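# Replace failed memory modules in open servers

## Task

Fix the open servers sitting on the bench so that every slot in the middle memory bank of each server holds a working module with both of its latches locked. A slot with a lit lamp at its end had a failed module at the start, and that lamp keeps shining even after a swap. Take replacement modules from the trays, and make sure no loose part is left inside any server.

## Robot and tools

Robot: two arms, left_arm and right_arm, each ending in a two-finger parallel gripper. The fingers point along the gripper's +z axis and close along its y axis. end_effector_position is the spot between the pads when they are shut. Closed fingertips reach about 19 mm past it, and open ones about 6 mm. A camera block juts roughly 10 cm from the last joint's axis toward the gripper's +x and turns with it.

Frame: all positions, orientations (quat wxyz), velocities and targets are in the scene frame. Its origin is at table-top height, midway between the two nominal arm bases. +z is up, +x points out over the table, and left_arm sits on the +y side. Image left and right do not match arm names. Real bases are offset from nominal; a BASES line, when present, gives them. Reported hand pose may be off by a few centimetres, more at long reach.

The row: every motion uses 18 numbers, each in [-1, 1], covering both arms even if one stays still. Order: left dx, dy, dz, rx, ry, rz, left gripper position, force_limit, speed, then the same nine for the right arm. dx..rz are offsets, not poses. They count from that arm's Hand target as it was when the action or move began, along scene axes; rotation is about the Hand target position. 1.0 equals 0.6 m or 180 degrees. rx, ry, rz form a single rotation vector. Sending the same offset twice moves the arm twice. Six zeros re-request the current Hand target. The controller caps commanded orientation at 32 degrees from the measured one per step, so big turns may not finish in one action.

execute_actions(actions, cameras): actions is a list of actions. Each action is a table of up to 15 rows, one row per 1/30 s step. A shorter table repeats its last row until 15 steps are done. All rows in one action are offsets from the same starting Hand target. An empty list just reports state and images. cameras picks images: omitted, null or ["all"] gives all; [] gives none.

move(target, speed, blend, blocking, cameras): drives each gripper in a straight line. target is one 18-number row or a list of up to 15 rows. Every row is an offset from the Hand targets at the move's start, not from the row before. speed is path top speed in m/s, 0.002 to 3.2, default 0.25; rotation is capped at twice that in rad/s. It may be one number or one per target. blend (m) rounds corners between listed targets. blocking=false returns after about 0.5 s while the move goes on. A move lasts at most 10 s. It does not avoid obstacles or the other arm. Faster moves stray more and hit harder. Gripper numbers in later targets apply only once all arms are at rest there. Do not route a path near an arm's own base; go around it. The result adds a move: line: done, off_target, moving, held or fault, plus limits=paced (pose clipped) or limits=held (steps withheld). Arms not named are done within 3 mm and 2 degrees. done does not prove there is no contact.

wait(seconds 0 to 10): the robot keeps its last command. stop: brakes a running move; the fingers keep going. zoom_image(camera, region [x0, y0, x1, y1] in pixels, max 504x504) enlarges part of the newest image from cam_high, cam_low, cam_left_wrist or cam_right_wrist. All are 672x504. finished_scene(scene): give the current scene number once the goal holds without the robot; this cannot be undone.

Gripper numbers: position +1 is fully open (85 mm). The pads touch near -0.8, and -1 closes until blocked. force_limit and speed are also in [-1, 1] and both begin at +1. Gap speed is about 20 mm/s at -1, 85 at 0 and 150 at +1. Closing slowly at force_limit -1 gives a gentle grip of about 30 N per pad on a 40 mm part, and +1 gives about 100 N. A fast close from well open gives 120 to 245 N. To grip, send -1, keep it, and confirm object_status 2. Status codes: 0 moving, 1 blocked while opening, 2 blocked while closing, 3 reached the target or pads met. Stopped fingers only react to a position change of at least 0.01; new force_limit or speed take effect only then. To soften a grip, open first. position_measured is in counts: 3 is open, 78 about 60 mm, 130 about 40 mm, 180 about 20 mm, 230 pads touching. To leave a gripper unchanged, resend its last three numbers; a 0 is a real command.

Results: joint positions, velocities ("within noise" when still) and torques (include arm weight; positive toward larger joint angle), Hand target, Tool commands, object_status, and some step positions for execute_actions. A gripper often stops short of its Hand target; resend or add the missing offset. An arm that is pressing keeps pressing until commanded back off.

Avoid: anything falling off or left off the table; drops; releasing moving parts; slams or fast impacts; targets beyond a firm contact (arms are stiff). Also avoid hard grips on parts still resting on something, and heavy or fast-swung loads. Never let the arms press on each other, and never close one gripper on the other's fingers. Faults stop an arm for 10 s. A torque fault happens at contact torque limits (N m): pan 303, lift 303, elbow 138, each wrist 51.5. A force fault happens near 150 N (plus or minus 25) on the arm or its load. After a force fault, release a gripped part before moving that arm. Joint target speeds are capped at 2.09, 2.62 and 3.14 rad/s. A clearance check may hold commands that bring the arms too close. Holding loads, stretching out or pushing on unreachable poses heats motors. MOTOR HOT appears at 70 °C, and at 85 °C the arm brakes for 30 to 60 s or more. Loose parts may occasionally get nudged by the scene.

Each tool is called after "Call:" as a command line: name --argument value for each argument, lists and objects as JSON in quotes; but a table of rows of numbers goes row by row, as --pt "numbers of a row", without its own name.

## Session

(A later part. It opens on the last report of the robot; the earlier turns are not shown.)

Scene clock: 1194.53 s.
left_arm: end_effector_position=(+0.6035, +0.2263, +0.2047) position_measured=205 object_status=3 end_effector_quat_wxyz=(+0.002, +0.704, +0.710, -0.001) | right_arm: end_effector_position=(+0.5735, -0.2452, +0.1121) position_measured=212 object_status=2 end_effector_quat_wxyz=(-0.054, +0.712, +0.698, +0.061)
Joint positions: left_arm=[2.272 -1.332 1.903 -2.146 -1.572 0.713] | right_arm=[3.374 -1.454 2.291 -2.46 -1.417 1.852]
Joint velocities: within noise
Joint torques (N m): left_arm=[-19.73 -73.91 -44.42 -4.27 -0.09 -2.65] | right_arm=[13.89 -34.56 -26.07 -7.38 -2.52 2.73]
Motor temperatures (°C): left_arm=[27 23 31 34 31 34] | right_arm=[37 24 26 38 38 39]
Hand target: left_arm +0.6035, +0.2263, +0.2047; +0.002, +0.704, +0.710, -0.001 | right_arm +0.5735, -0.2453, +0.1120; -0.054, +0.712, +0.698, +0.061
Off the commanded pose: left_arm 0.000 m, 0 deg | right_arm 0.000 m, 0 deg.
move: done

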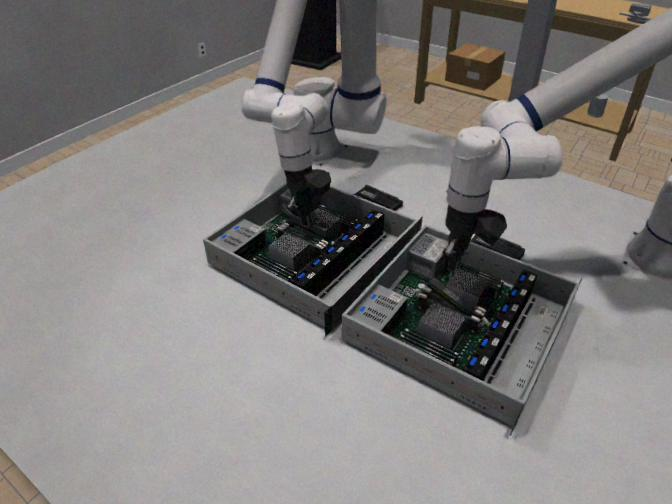

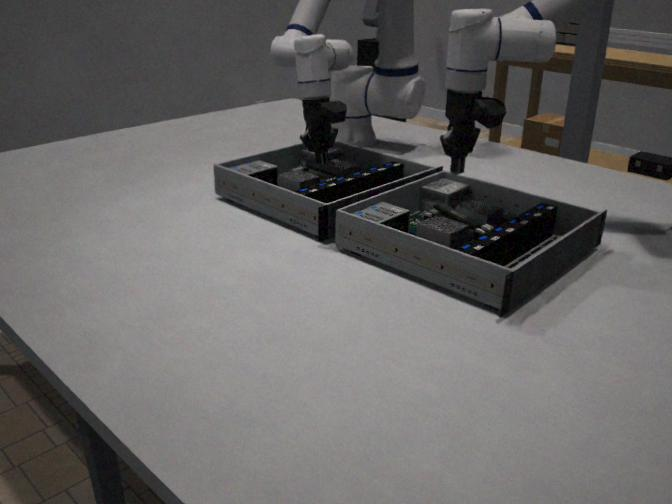

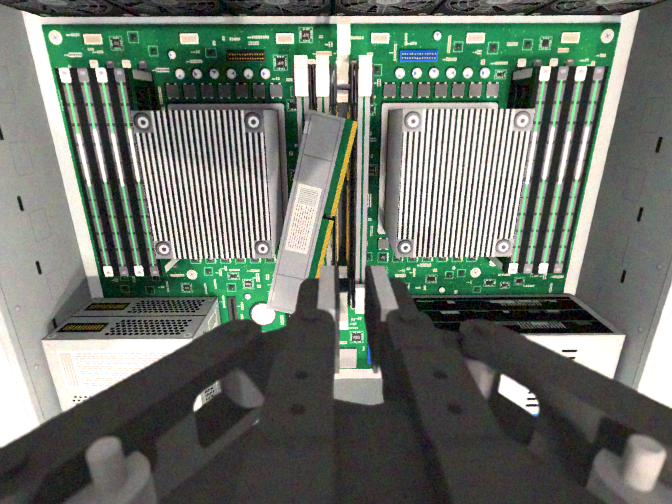

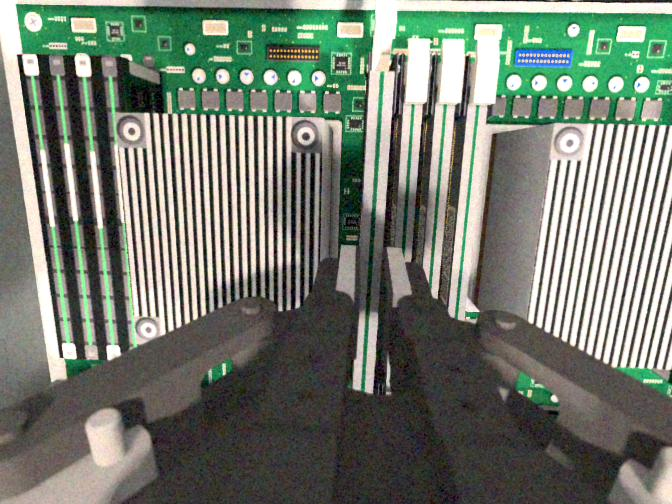

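Call:
move --target '[0,0,0.0,0,0,0,-0.6,-1,-1,0.0037,0,-0.03,0,0,0,-1,-1,-1]' --speed 0.06

Call:
zoom_image --camera "cam_right_wrist" --region '[320, 40, 480, 160]'

Call:
zoom_image --camera "cam_right_wrist" --region '[320, 150, 480, 270]'

Call:
zoom_image --camera "cam_high" --region '[270, 185, 370, 265]'

Scene clock: 1233.43 s.
left_arm: end_effector_position=(+0.6035, +0.2263, +0.2047) position_measured=205 object_status=3 end_effector_quat_wxyz=(+0.002, +0.704, +0.710, -0.001) | right_arm: end_effector_position=(+0.5757, -0.2453, +0.0941) position_measured=212 object_status=2 end_effector_quat_wxyz=(-0.054, +0.712, +0.698, +0.061)
Joint positions: left_arm=[2.272 -1.332 1.903 -2.146 -1.572 0.713] | right_arm=[3.374 -1.422 2.3 -2.501 -1.417 1.851]
Joint velocities: within noise
Joint torques (N m): left_arm=[-21.3 -70.46 -45.49 -4.06 -0.3 -2.47] | right_arm=[-17.68 -32.25 -22.2 -6.77 0.95 -1.74]
Motor temperatures (°C): left_arm=[27 23 31 33 31 34] | right_arm=[37 24 26 38 38 39]
Hand target: left_arm +0.6035, +0.2263, +0.2047; +0.002, +0.704, +0.710, -0.001 | right_arm +0.5757, -0.2453, +0.0940; -0.054, +0.712, +0.698, +0.061
Off the commanded pose: left_arm 0.000 m, 0 deg | right_arm 0.000 m, 0 deg.
move: done

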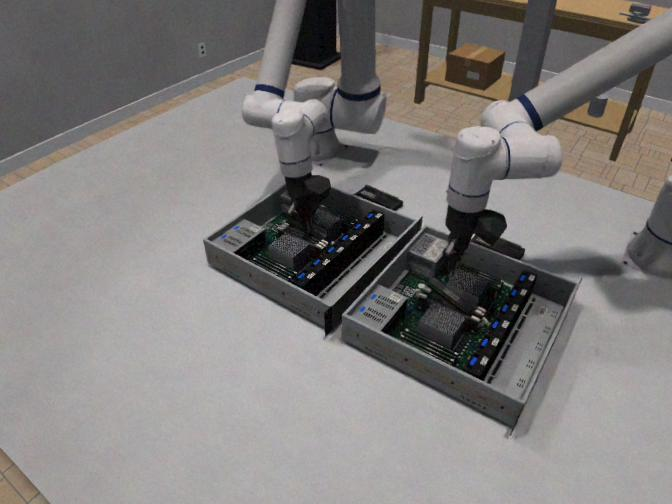

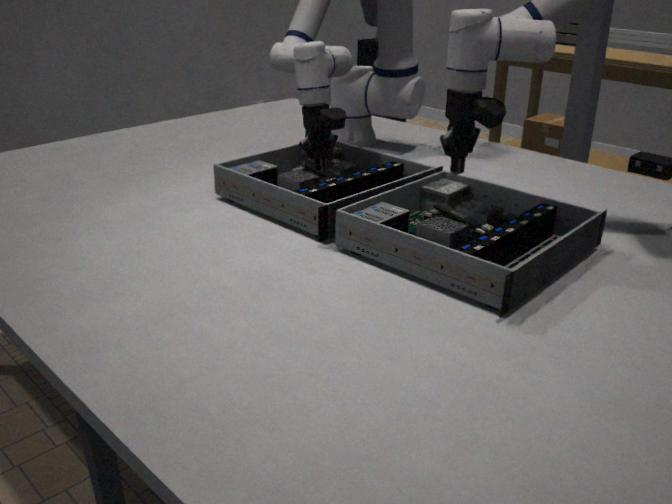

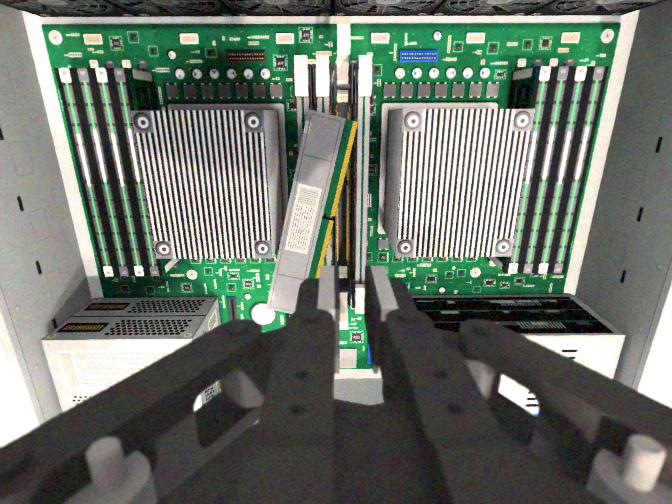

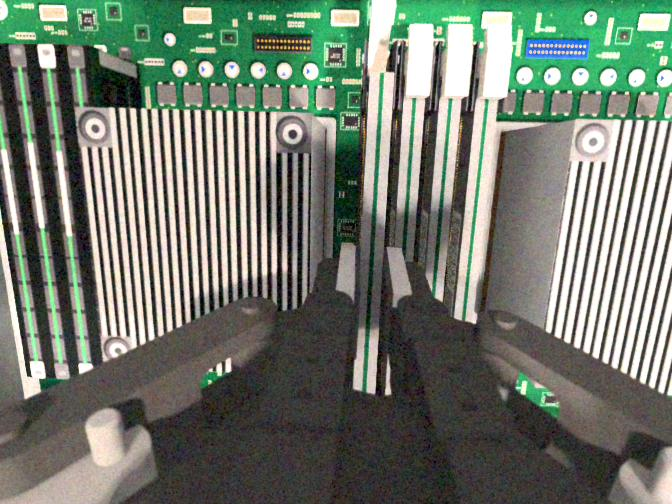

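Scaled by 3.150 from the camera's 672x504 image, which has a finer 960x720 frame.

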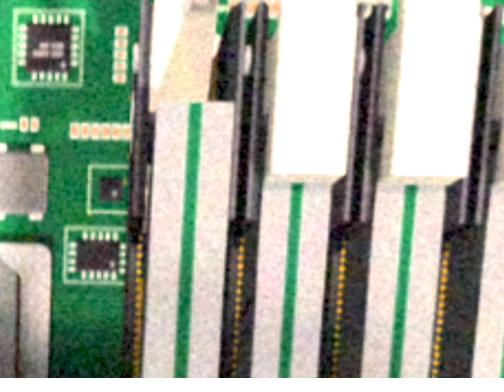

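Scaled by 3.150 from the camera's 672x504 image, which has a finer 960x720 frame.

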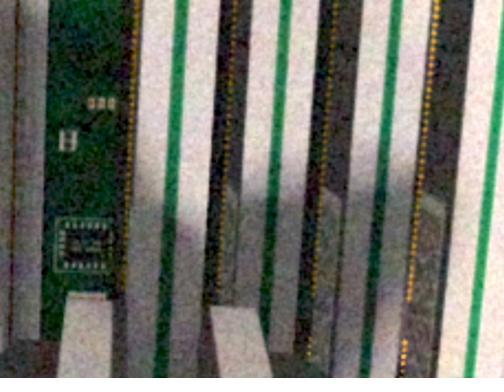

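Scaled by 5.040 from the camera's 672x504 image, which has a finer 960x720 frame.

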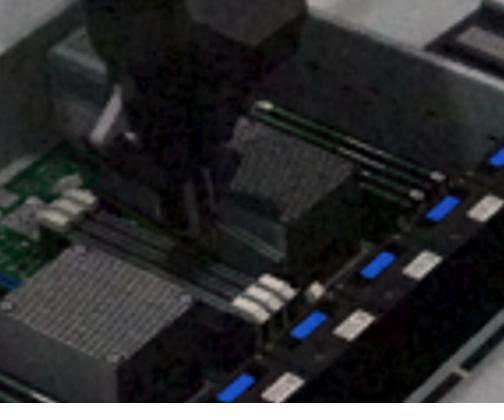

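Call:
move --pt "0 0 0.0 0 0 0 -0.6 -1 -1 0.0028 0 0 0 0 0.002 -1 -1 -1" --pt "0 0 0.0 0 0 0 -0.6 -1 -1 0.0028 0 -0.0083 0 0 0.002 -1 -1 -1" --speed 0.03

Call:
zoom_image --camera "cam_right_wrist" --region '[320, 40, 480, 160]'

Call:
zoom_image --camera "cam_right_wrist" --region '[320, 150, 480, 270]'

Call:
zoom_image --camera "cam_high" --region '[270, 195, 340, 255]'

Scene clock: 1279.57 s.
left_arm: end_effector_position=(+0.6035, +0.2263, +0.2047) position_measured=205 object_status=3 end_effector_quat_wxyz=(+0.002, +0.704, +0.710, -0.001) | right_arm: end_effector_position=(+0.5774, -0.2452, +0.0892) position_measured=212 object_status=2 end_effector_quat_wxyz=(-0.054, +0.710, +0.700, +0.061)
Joint positions: left_arm=[2.272 -1.332 1.903 -2.146 -1.572 0.713] | right_arm=[3.373 -1.412 2.3 -2.51 -1.417 1.844]
Joint velocities: within noise
Joint torques (N m): left_arm=[-21.05 -70.04 -46.06 -3.78 0.1 -2.59] | right_arm=[-22.27 -34.84 -25.67 -9.42 -4.51 -1.29]
Motor temperatures (°C): left_arm=[27 23 31 33 31 34] | right_arm=[37 24 26 37 38 39]
Hand target: left_arm +0.6035, +0.2263, +0.2047; +0.002, +0.704, +0.710, -0.001 | right_arm +0.5774, -0.2453, +0.0890; -0.054, +0.710, +0.700, +0.061
Off the commanded pose: left_arm 0.000 m, 0 deg | right_arm 0.000 m, 0 deg.
move: done

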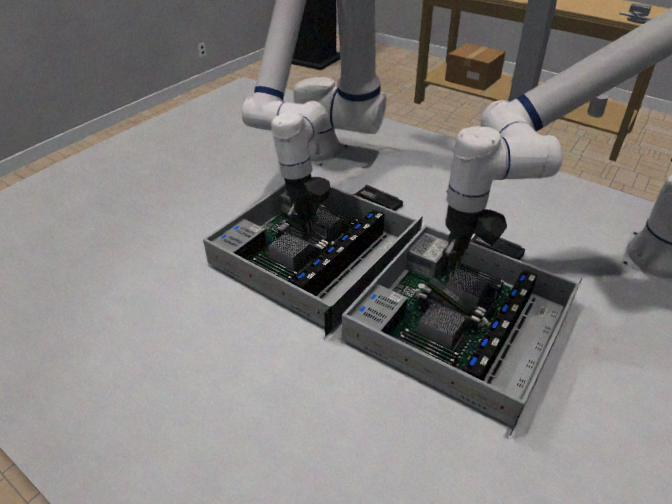

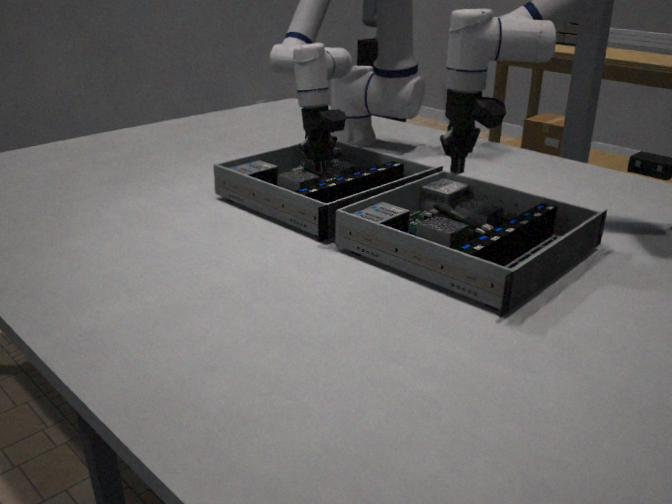

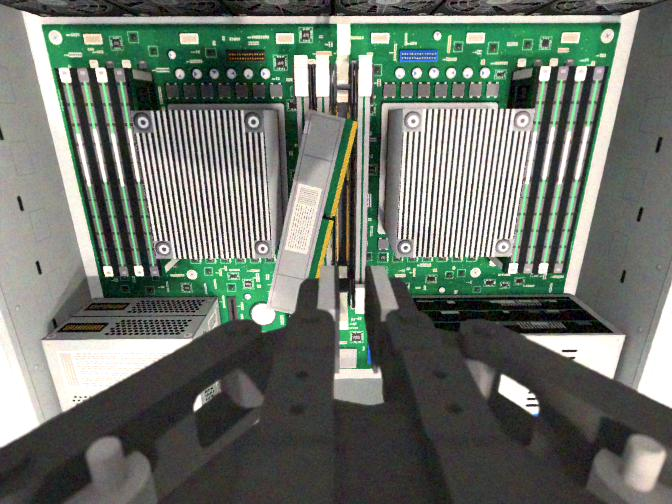

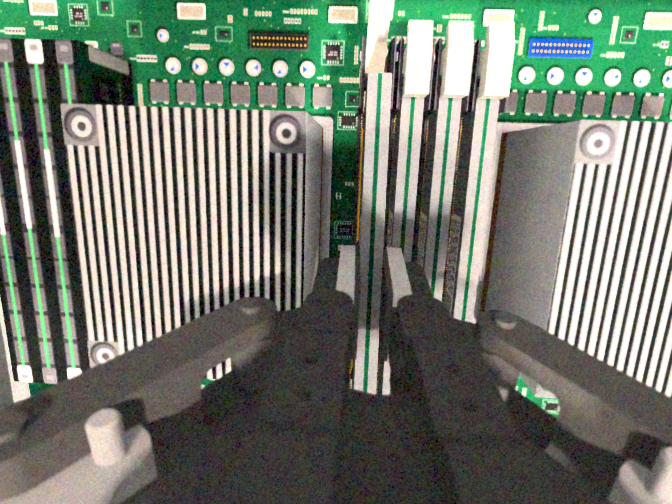

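Scaled by 3.150 from the camera's 672x504 image, which has a finer 960x720 frame.

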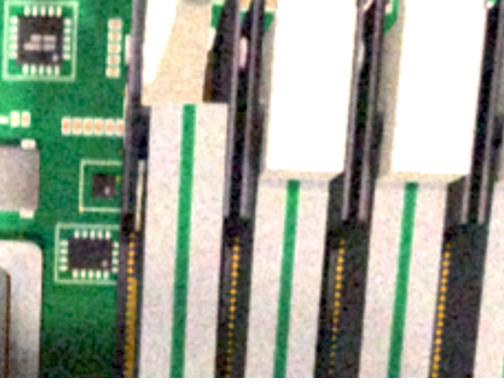

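Scaled by 3.150 from the camera's 672x504 image, which has a finer 960x720 frame.

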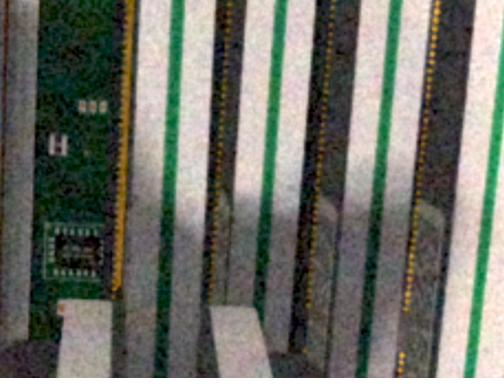

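Scaled by 7.200 from the camera's 672x504 image, which has a finer 960x720 frame.

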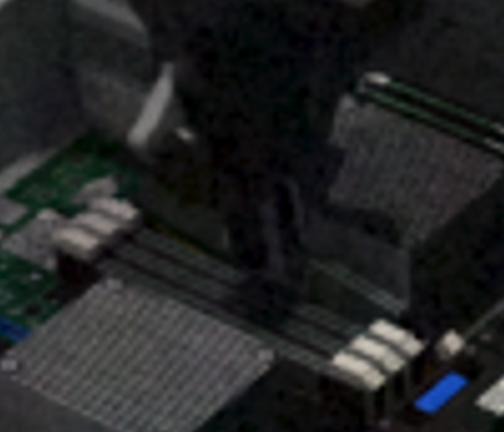

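Call:
move --pt "0 0 0.0 0 0 0 -0.6 -1 -1 0.0013 0 0 0 0 0.004 -1 -1 -1" --pt "0 0 0.0 0 0 0 -0.6 -1 -1 0.0013 0 -0.005 0 0 0.004 -1 -1 -1" --speed 0.02

Call:
zoom_image --camera "cam_right_wrist" --region '[320, 40, 480, 160]'

Call:
zoom_image --camera "cam_right_wrist" --region '[320, 150, 480, 270]'

Call:
zoom_image --camera "cam_high" --region '[270, 195, 340, 255]'

Scene clock: 1296.17 s.
left_arm: end_effector_position=(+0.6035, +0.2263, +0.2047) position_measured=205 object_status=3 end_effector_quat_wxyz=(+0.002, +0.704, +0.710, -0.001) | right_arm: end_effector_position=(+0.5782, -0.2453, +0.0861) position_measured=212 object_status=2 end_effector_quat_wxyz=(-0.054, +0.705, +0.704, +0.060)
Joint positions: left_arm=[2.272 -1.332 1.903 -2.146 -1.572 0.713] | right_arm=[3.372 -1.405 2.3 -2.514 -1.416 1.83]
Joint velocities: within noise
Joint torques (N m): left_arm=[-20.3 -67.26 -47.59 -4.24 -0.24 -2.61] | right_arm=[-30.3 -23.8 -35.53 -14.32 -5.83 -1.93]
Motor temperatures (°C): left_arm=[27 23 31 33 31 34] | right_arm=[37 24 26 37 38 39]
Hand target: left_arm +0.6035, +0.2263, +0.2047; +0.002, +0.704, +0.710, -0.001 | right_arm +0.5782, -0.2453, +0.0860; -0.054, +0.705, +0.704, +0.060
Off the commanded pose: left_arm 0.000 m, 0 deg | right_arm 0.000 m, 0 deg.
move: done

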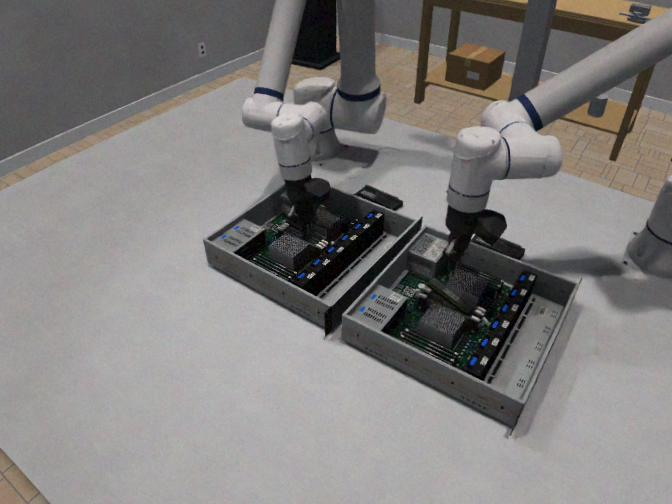

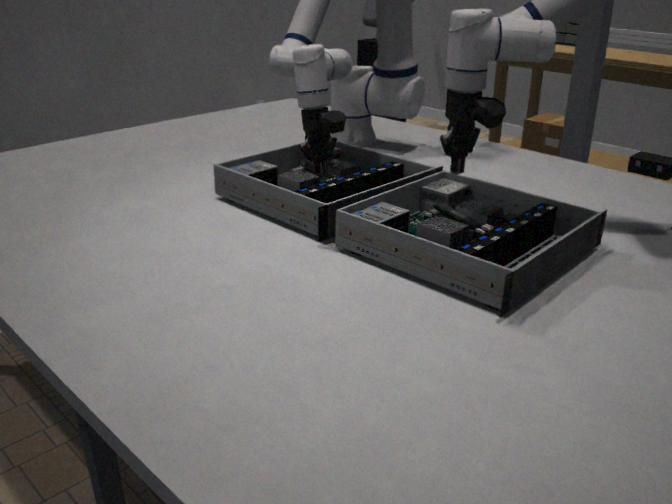

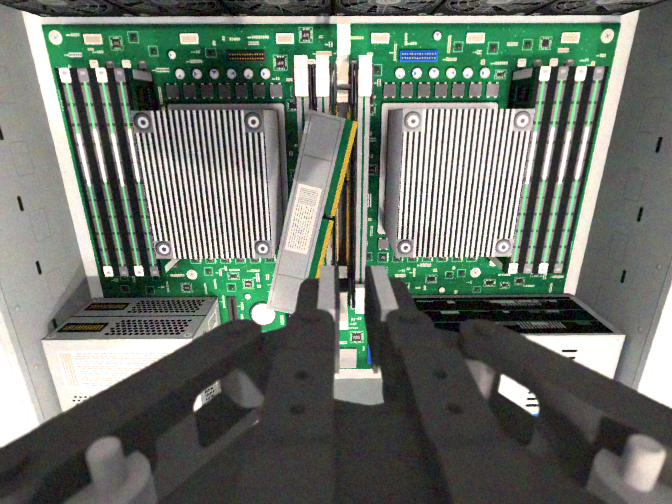

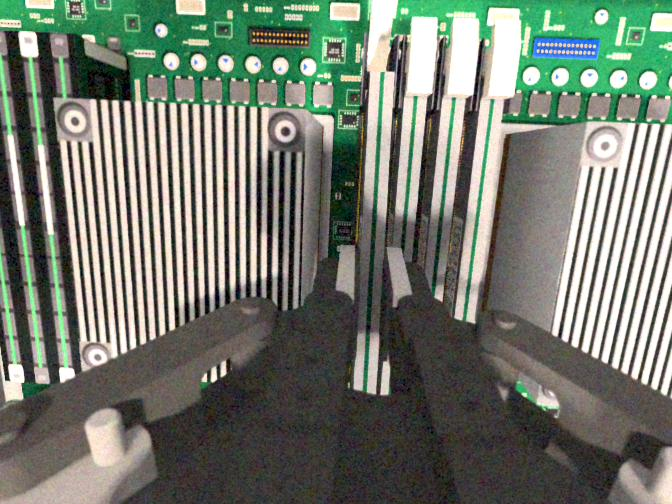

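Scaled by 3.150 from the camera's 672x504 image, which has a finer 960x720 frame.

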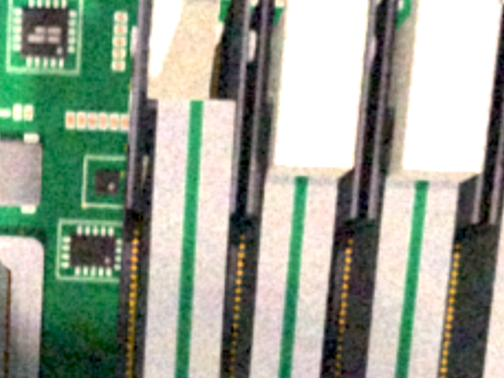

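Scaled by 3.150 from the camera's 672x504 image, which has a finer 960x720 frame.

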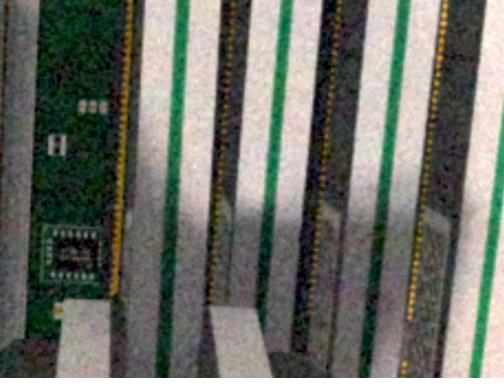

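Scaled by 7.200 from the camera's 672x504 image, which has a finer 960x720 frame.

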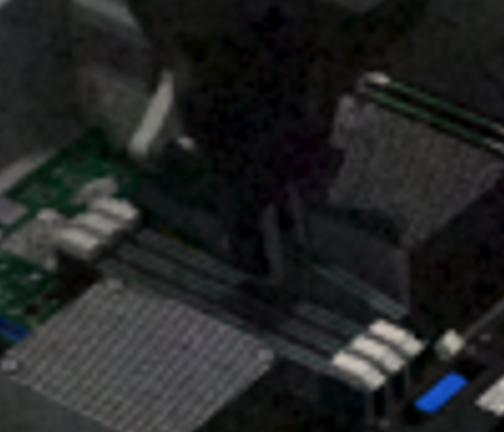

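Call:
move --target '[0,0,0.0,0,0,0,-0.6,-1,-1,0.0008,0,-0.004,0,0,0.001,-1,-1,-1]' --speed 0.01 --cameras '["cam_right_wrist","cam_high"]'

Call:
zoom_image --camera "cam_right_wrist" --region '[320, 40, 480, 160]'

Call:
zoom_image --camera "cam_high" --region '[270, 195, 340, 255]'

Scene clock: 1323.23 s.
left_arm: end_effector_position=(+0.6035, +0.2263, +0.2047) position_measured=205 object_status=3 end_effector_quat_wxyz=(+0.002, +0.704, +0.710, -0.001) | right_arm: end_effector_position=(+0.5777, -0.2451, +0.0855) position_measured=212 object_status=2 end_effector_quat_wxyz=(-0.055, +0.705, +0.705, +0.060)
Joint positions: left_arm=[2.272 -1.332 1.903 -2.146 -1.572 0.713] | right_arm=[3.372 -1.404 2.3 -2.514 -1.415 1.829]
Joint velocities: within noise
Joint torques (N m): left_arm=[-19.88 -66.65 -47.82 -4.28 -0.03 -2.8] | right_arm=[-1.94 -46.96 -34.07 -5 -1 0.56]
Motor temperatures (°C): left_arm=[27 23 31 33 30 34] | right_arm=[36 24 26 37 38 39]
Hand target: left_arm +0.6035, +0.2263, +0.2047; +0.002, +0.704, +0.710, -0.001 | right_arm +0.5777, -0.2451, +0.0855; -0.055, +0.705, +0.705, +0.060 (not the last commanded pose)
Tool commands: left_gripper/position=-0.6 left_gripper/force_limit=-1.0 left_gripper/speed=-1.0 right_gripper/position=-1.0 right_gripper/force_limit=-1.0 right_gripper/speed=-1.0
Off the commanded pose: left_arm 0.000 m, 0 deg | right_arm 0.002 m, 0 deg.
FORCE FAULT: contact force on the right arm reached its limit, and that arm stopped. The contact can be on any part of that arm, not only on its tool. That arm's remaining commands of this call were not run. That arm is still stopped at the end of this call. That arm stays stopped for about 10 more seconds. Until then a move that you send moves the other arm only, and its call returns only when the move has ended. Once the stop has ended, the next robot result says so. If the stop ends while you think or write, that arm runs what you send next, counted from a new Hand target: where the arm stands when the stop ends. While its stop runs, that arm takes no new command, but its gripper still runs the gripper command that each later call begins with. Until it ends, the stop uses up actions while you think or wait. An arm that is not stopped still takes commands.
move: fault (right_arm)
Images, in order (width x height): cam_high 672x504, cam_right_wrist 672x504.

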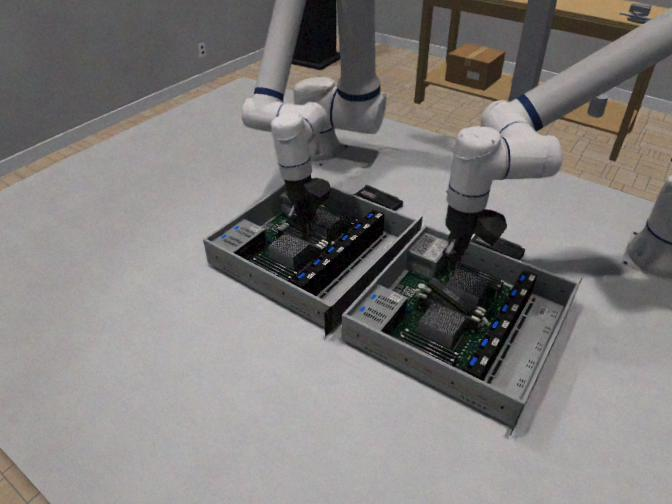

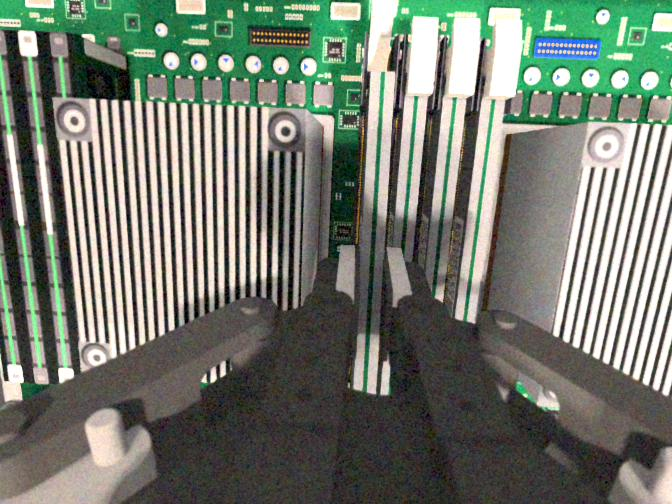

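Scaled by 3.150 from the camera's 672x504 image, which has a finer 960x720 frame.

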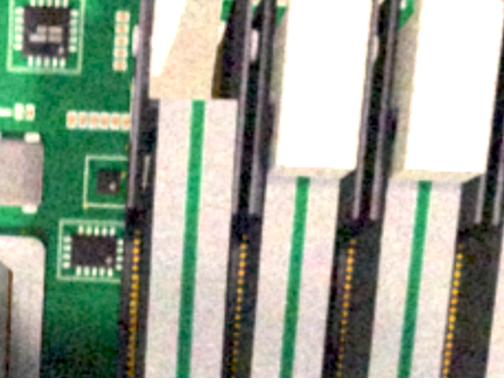

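Scaled by 7.200 from the camera's 672x504 image, which has a finer 960x720 frame.

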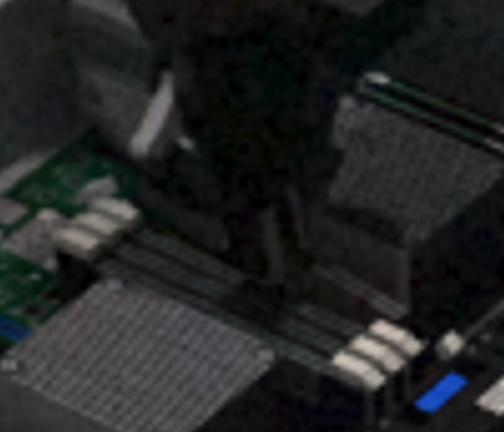

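Call:
wait --seconds 3 --cameras '[]'

Call:
move --target '[0,0,0.0,0,0,0,-0.6,-1,-1,0,0,0.001,0,0,0,-0.7,-1,-1]' --speed 0.02 --cameras '["cam_right_wrist","cam_high","cam_low"]'

Call:
zoom_image --camera "cam_right_wrist" --region '[320, 40, 480, 160]'

Call:
zoom_image --camera "cam_high" --region '[270, 195, 340, 255]'

Scene clock: 1347.17 s.
left_arm: end_effector_position=(+0.6035, +0.2263, +0.2047) position_measured=205 object_status=3 end_effector_quat_wxyz=(+0.002, +0.704, +0.710, -0.001) | right_arm: end_effector_position=(+0.5777, -0.2451, +0.0855) position_measured=212 object_status=2 end_effector_quat_wxyz=(-0.055, +0.705, +0.705, +0.060)
Joint positions: left_arm=[2.272 -1.332 1.903 -2.146 -1.572 0.713] | right_arm=[3.372 -1.404 2.3 -2.514 -1.415 1.829]
Joint velocities: within noise
Joint torques (N m): left_arm=[-20.35 -65.27 -49.43 -4.04 0 -2.78] | right_arm=[-0.29 -47.67 -32.23 -8.3 -2.05 -0.06]
Motor temperatures (°C): left_arm=[27 23 31 33 30 34] | right_arm=[36 24 26 37 38 39]
Hand target: left_arm +0.6035, +0.2263, +0.2047; +0.002, +0.704, +0.710, -0.001 | right_arm +0.5777, -0.2451, +0.0855; -0.055, +0.705, +0.705, +0.060 (not the last commanded pose)
Tool commands: left_gripper/position=-0.6 left_gripper/force_limit=-1.0 left_gripper/speed=-1.0 right_gripper/position=-1.0 right_gripper/force_limit=-1.0 right_gripper/speed=-1.0
Off the commanded pose: left_arm 0.000 m, 0 deg | right_arm 0.002 m, 0 deg.
FORCE FAULT, CONTINUED: the right arm's stop, for the force fault that an earlier result reported, is over. The rest of the stop counts as 20 of the actions that you can send in this scene. That arm's target is now where it stood when the stop ended, not its last command. That arm accepts commands again.
wait: 3.00 s; at rest from the start
No camera images: "cameras" was empty.

Scene clock: 1347.87 s.
left_arm: end_effector_position=(+0.6035, +0.2263, +0.2047) position_measured=205 object_status=3 end_effector_quat_wxyz=(+0.002, +0.704, +0.710, -0.001) | right_arm: end_effector_position=(+0.5776, -0.2451, +0.0860) position_measured=212 object_status=2 end_effector_quat_wxyz=(-0.055, +0.705, +0.705, +0.060)
Joint positions: left_arm=[2.272 -1.332 1.903 -2.146 -1.572 0.713] | right_arm=[3.372 -1.405 2.299 -2.512 -1.415 1.829]
Joint velocities: within noise
Joint torques (N m): left_arm=[-19.37 -65.6 -49.51 -4.03 0.11 -2.29] | right_arm=[-1.45 -59.8 -50.16 -5.13 -2.36 0.12]
Motor temperatures (°C): left_arm=[27 23 31 33 30 34] | right_arm=[36 24 26 37 38 39]
Hand target: left_arm +0.6035, +0.2263, +0.2047; +0.002, +0.704, +0.710, -0.001 | right_arm +0.5777, -0.2451, +0.0861; -0.055, +0.705, +0.705, +0.060
Off the commanded pose: left_arm 0.000 m, 0 deg | right_arm 0.000 m, 0 deg.
move: done
Images, in order (width x height): cam_high 672x504, cam_low 672x504, cam_right_wrist 672x504.

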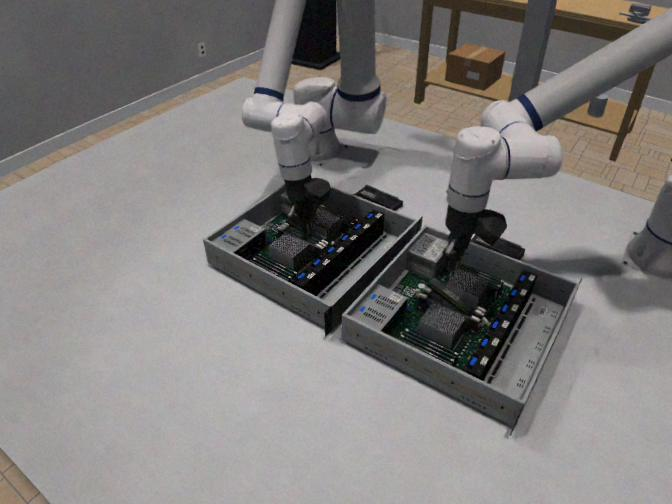

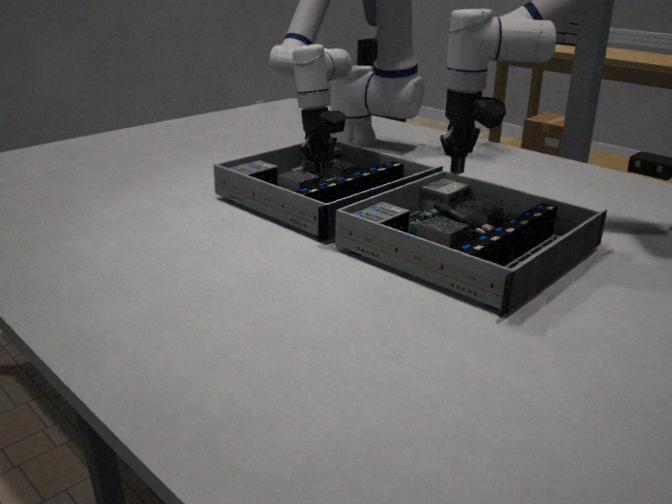

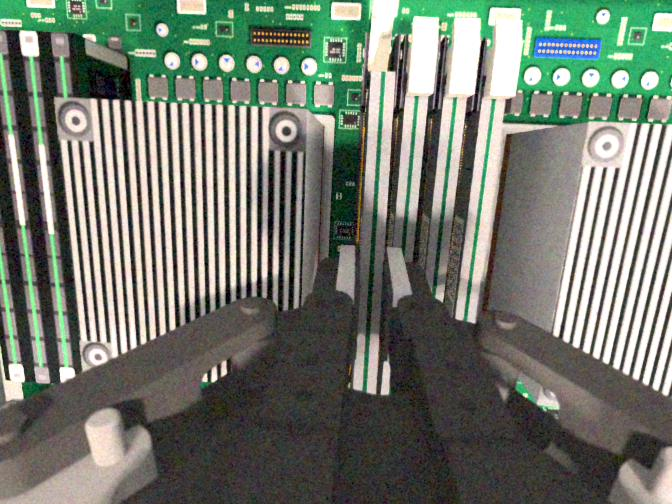

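Scaled by 3.150 from the camera's 672x504 image, which has a finer 960x720 frame.

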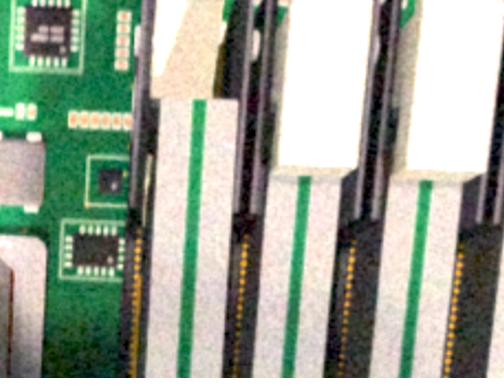

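Scaled by 7.200 from the camera's 672x504 image, which has a finer 960x720 frame.

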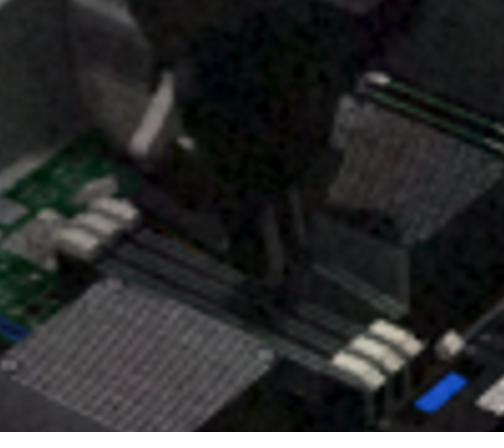

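Call:
move --target '[0,0,0.0,0,0,0,-0.6,-1,-1,0,0,0.000,0,0,0,-0.6,-1,-1]' --speed 0.02 --cameras '["cam_right_wrist","cam_high","cam_low"]'

Call:
zoom_image --camera "cam_right_wrist" --region '[320, 40, 480, 160]'

Call:
zoom_image --camera "cam_right_wrist" --region '[320, 150, 480, 270]'

Call:
zoom_image --camera "cam_high" --region '[270, 195, 340, 255]'

Scene clock: 1359.93 s.
left_arm: end_effector_position=(+0.6035, +0.2263, +0.2047) position_measured=205 object_status=3 end_effector_quat_wxyz=(+0.002, +0.704, +0.710, -0.001) | right_arm: end_effector_position=(+0.5779, -0.2451, +0.0862) position_measured=205 object_status=3 end_effector_quat_wxyz=(-0.055, +0.705, +0.705, +0.060)
Joint positions: left_arm=[2.272 -1.332 1.903 -2.146 -1.572 0.713] | right_arm=[3.372 -1.406 2.299 -2.512 -1.415 1.829]
Joint velocities: within noise
Joint torques (N m): left_arm=[-19.99 -65.13 -49.85 -4.22 -0.08 -2.4] | right_arm=[-1.34 -52.7 -21.13 -2.64 -2.99 0.38]
Motor temperatures (°C): left_arm=[27 23 31 33 30 34] | right_arm=[36 24 26 37 38 39]
Hand target: left_arm +0.6035, +0.2263, +0.2047; +0.002, +0.704, +0.710, -0.001 | right_arm +0.5777, -0.2451, +0.0861; -0.055, +0.705, +0.705, +0.060
Off the commanded pose: left_arm 0.000 m, 0 deg | right_arm 0.000 m, 0 deg.
move: done
Images, in order (width x height): cam_high 672x504, cam_low 672x504, cam_right_wrist 672x504.

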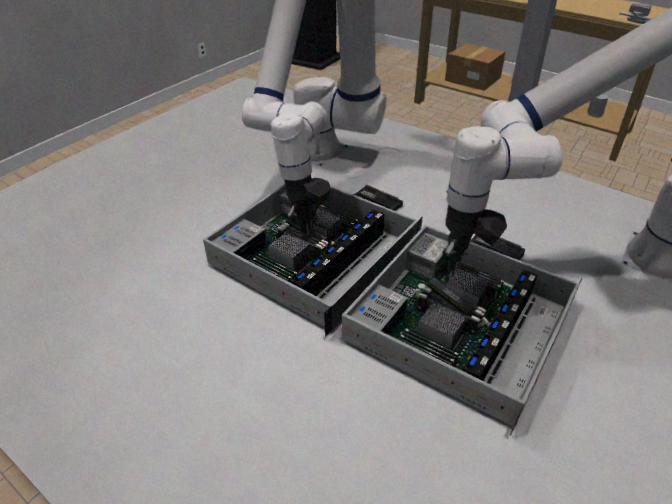

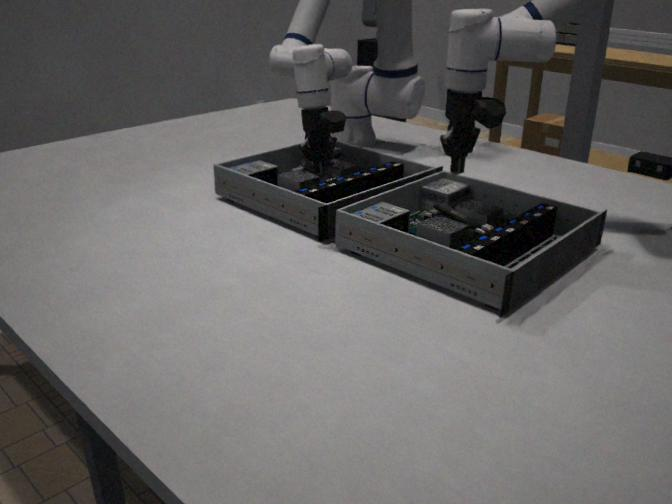

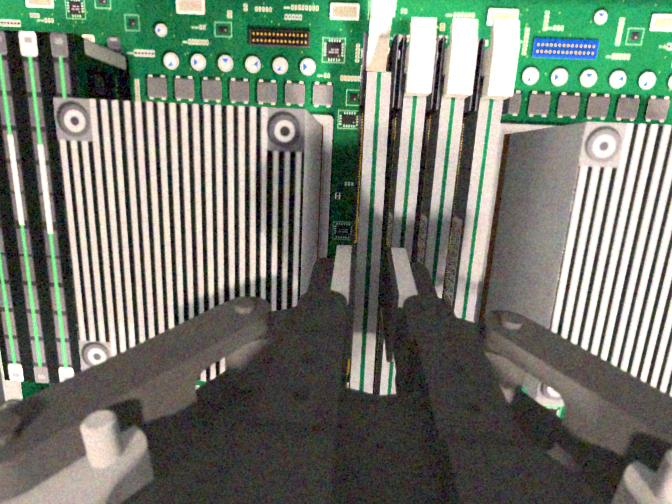

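Scaled by 3.150 from the camera's 672x504 image, which has a finer 960x720 frame.

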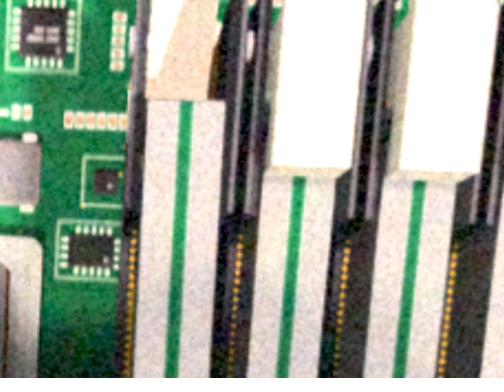

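Scaled by 3.150 from the camera's 672x504 image, which has a finer 960x720 frame.

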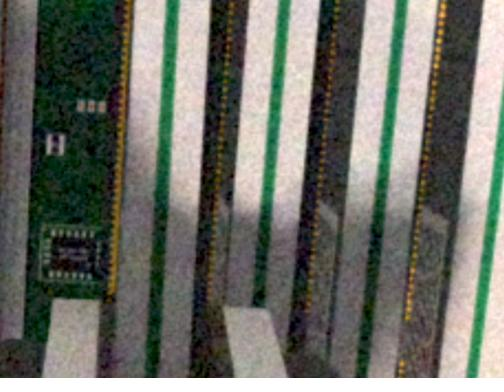

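Scaled by 7.200 from the camera's 672x504 image, which has a finer 960x720 frame.

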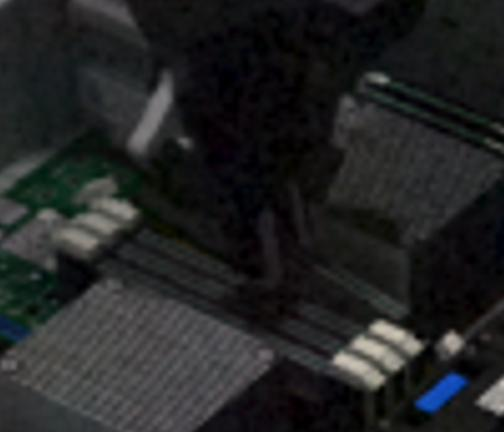

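Call:
move --pt "0 0 0.0 0 0 0 -0.6 -1 -1 0 -0.0022 0.014 0 0 0.000 -0.6 -1 -1" --pt "0 0 0.0 0 0 0 -0.6 -1 -1 0 -0.0022 0.014 0 0 0 -1 -0.3 -1" --speed 0.03 --cameras '["cam_right_wrist","cam_high","cam_low"]'

Call:
zoom_image --camera "cam_right_wrist" --region '[320, 40, 480, 160]'

Call:
zoom_image --camera "cam_right_wrist" --region '[320, 150, 480, 270]'

Call:
zoom_image --camera "cam_high" --region '[270, 195, 340, 255]'

Scene clock: 1375.67 s.
left_arm: end_effector_position=(+0.6035, +0.2263, +0.2047) position_measured=205 object_status=3 end_effector_quat_wxyz=(+0.002, +0.704, +0.710, -0.001) | right_arm: end_effector_position=(+0.5777, -0.2464, +0.0945) position_measured=213 object_status=2 end_effector_quat_wxyz=(-0.055, +0.705, +0.705, +0.060)
Joint positions: left_arm=[2.272 -1.332 1.903 -2.146 -1.572 0.713] | right_arm=[3.37 -1.421 2.295 -2.493 -1.415 1.827]
Joint velocities: within noise
Joint torques (N m): left_arm=[-19.25 -65.99 -48.75 -4.3 0.27 -2.38] | right_arm=[-17.03 -56.72 -43.5 -5.5 -0.36 -1.71]
Motor temperatures (°C): left_arm=[27 23 31 33 30 34] | right_arm=[36 24 26 37 38 39]
Hand target: left_arm +0.6035, +0.2263, +0.2047; +0.002, +0.704, +0.710, -0.001 | right_arm +0.5777, -0.2464, +0.0945; -0.055, +0.705, +0.705, +0.060
Off the commanded pose: left_arm 0.000 m, 0 deg | right_arm 0.000 m, 0 deg.
move: done
Images, in order (width x height): cam_high 672x504, cam_low 672x504, cam_right_wrist 672x504.

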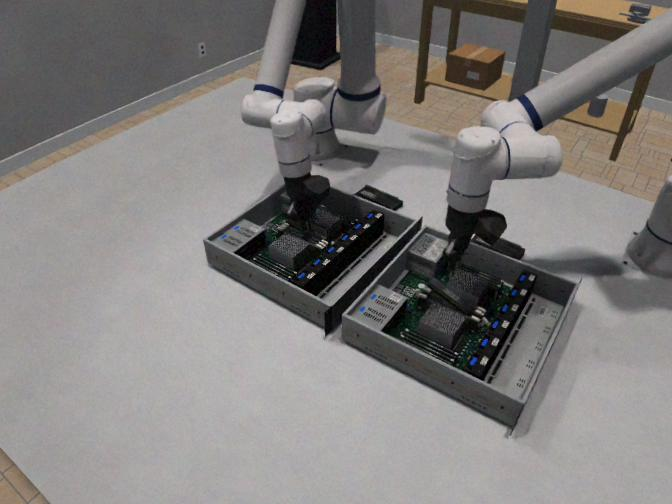

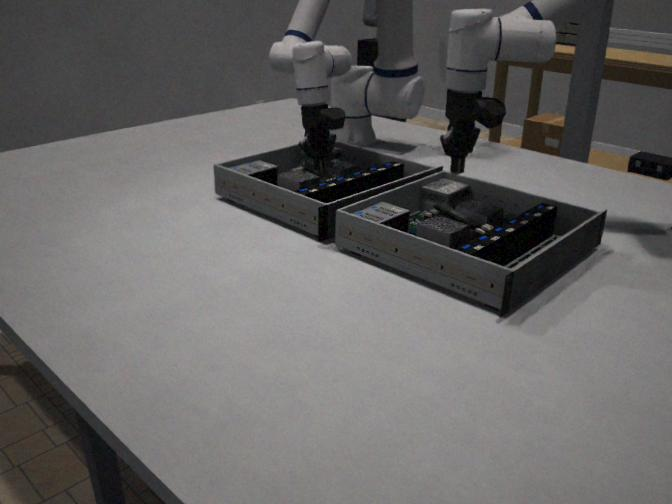

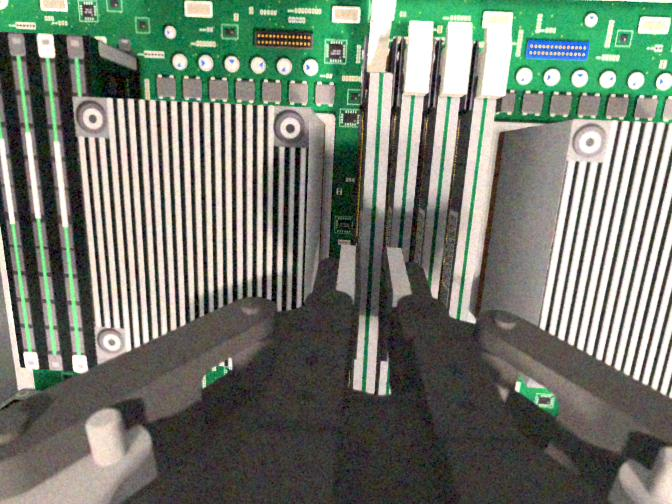

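Scaled by 3.150 from the camera's 672x504 image, which has a finer 960x720 frame.

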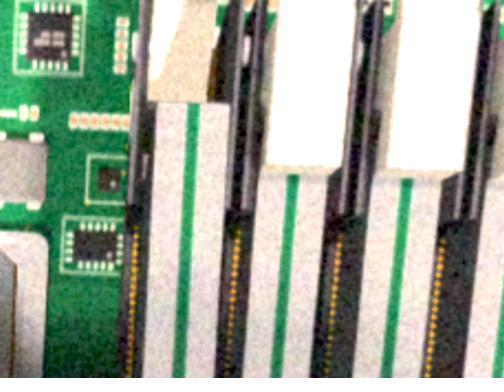

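Scaled by 3.150 from the camera's 672x504 image, which has a finer 960x720 frame.

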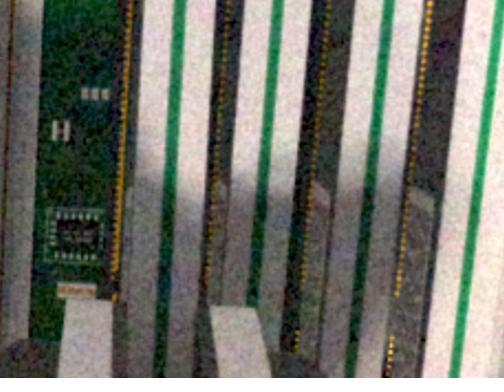

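Scaled by 7.200 from the camera's 672x504 image, which has a finer 960x720 frame.

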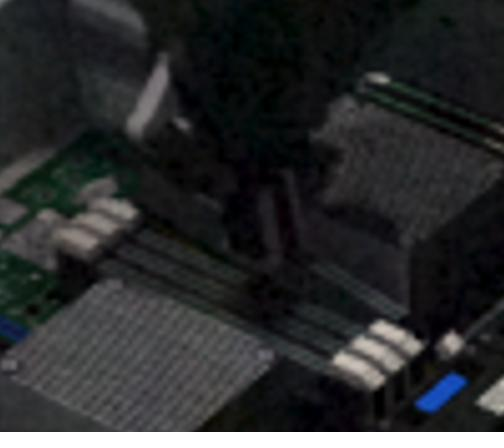

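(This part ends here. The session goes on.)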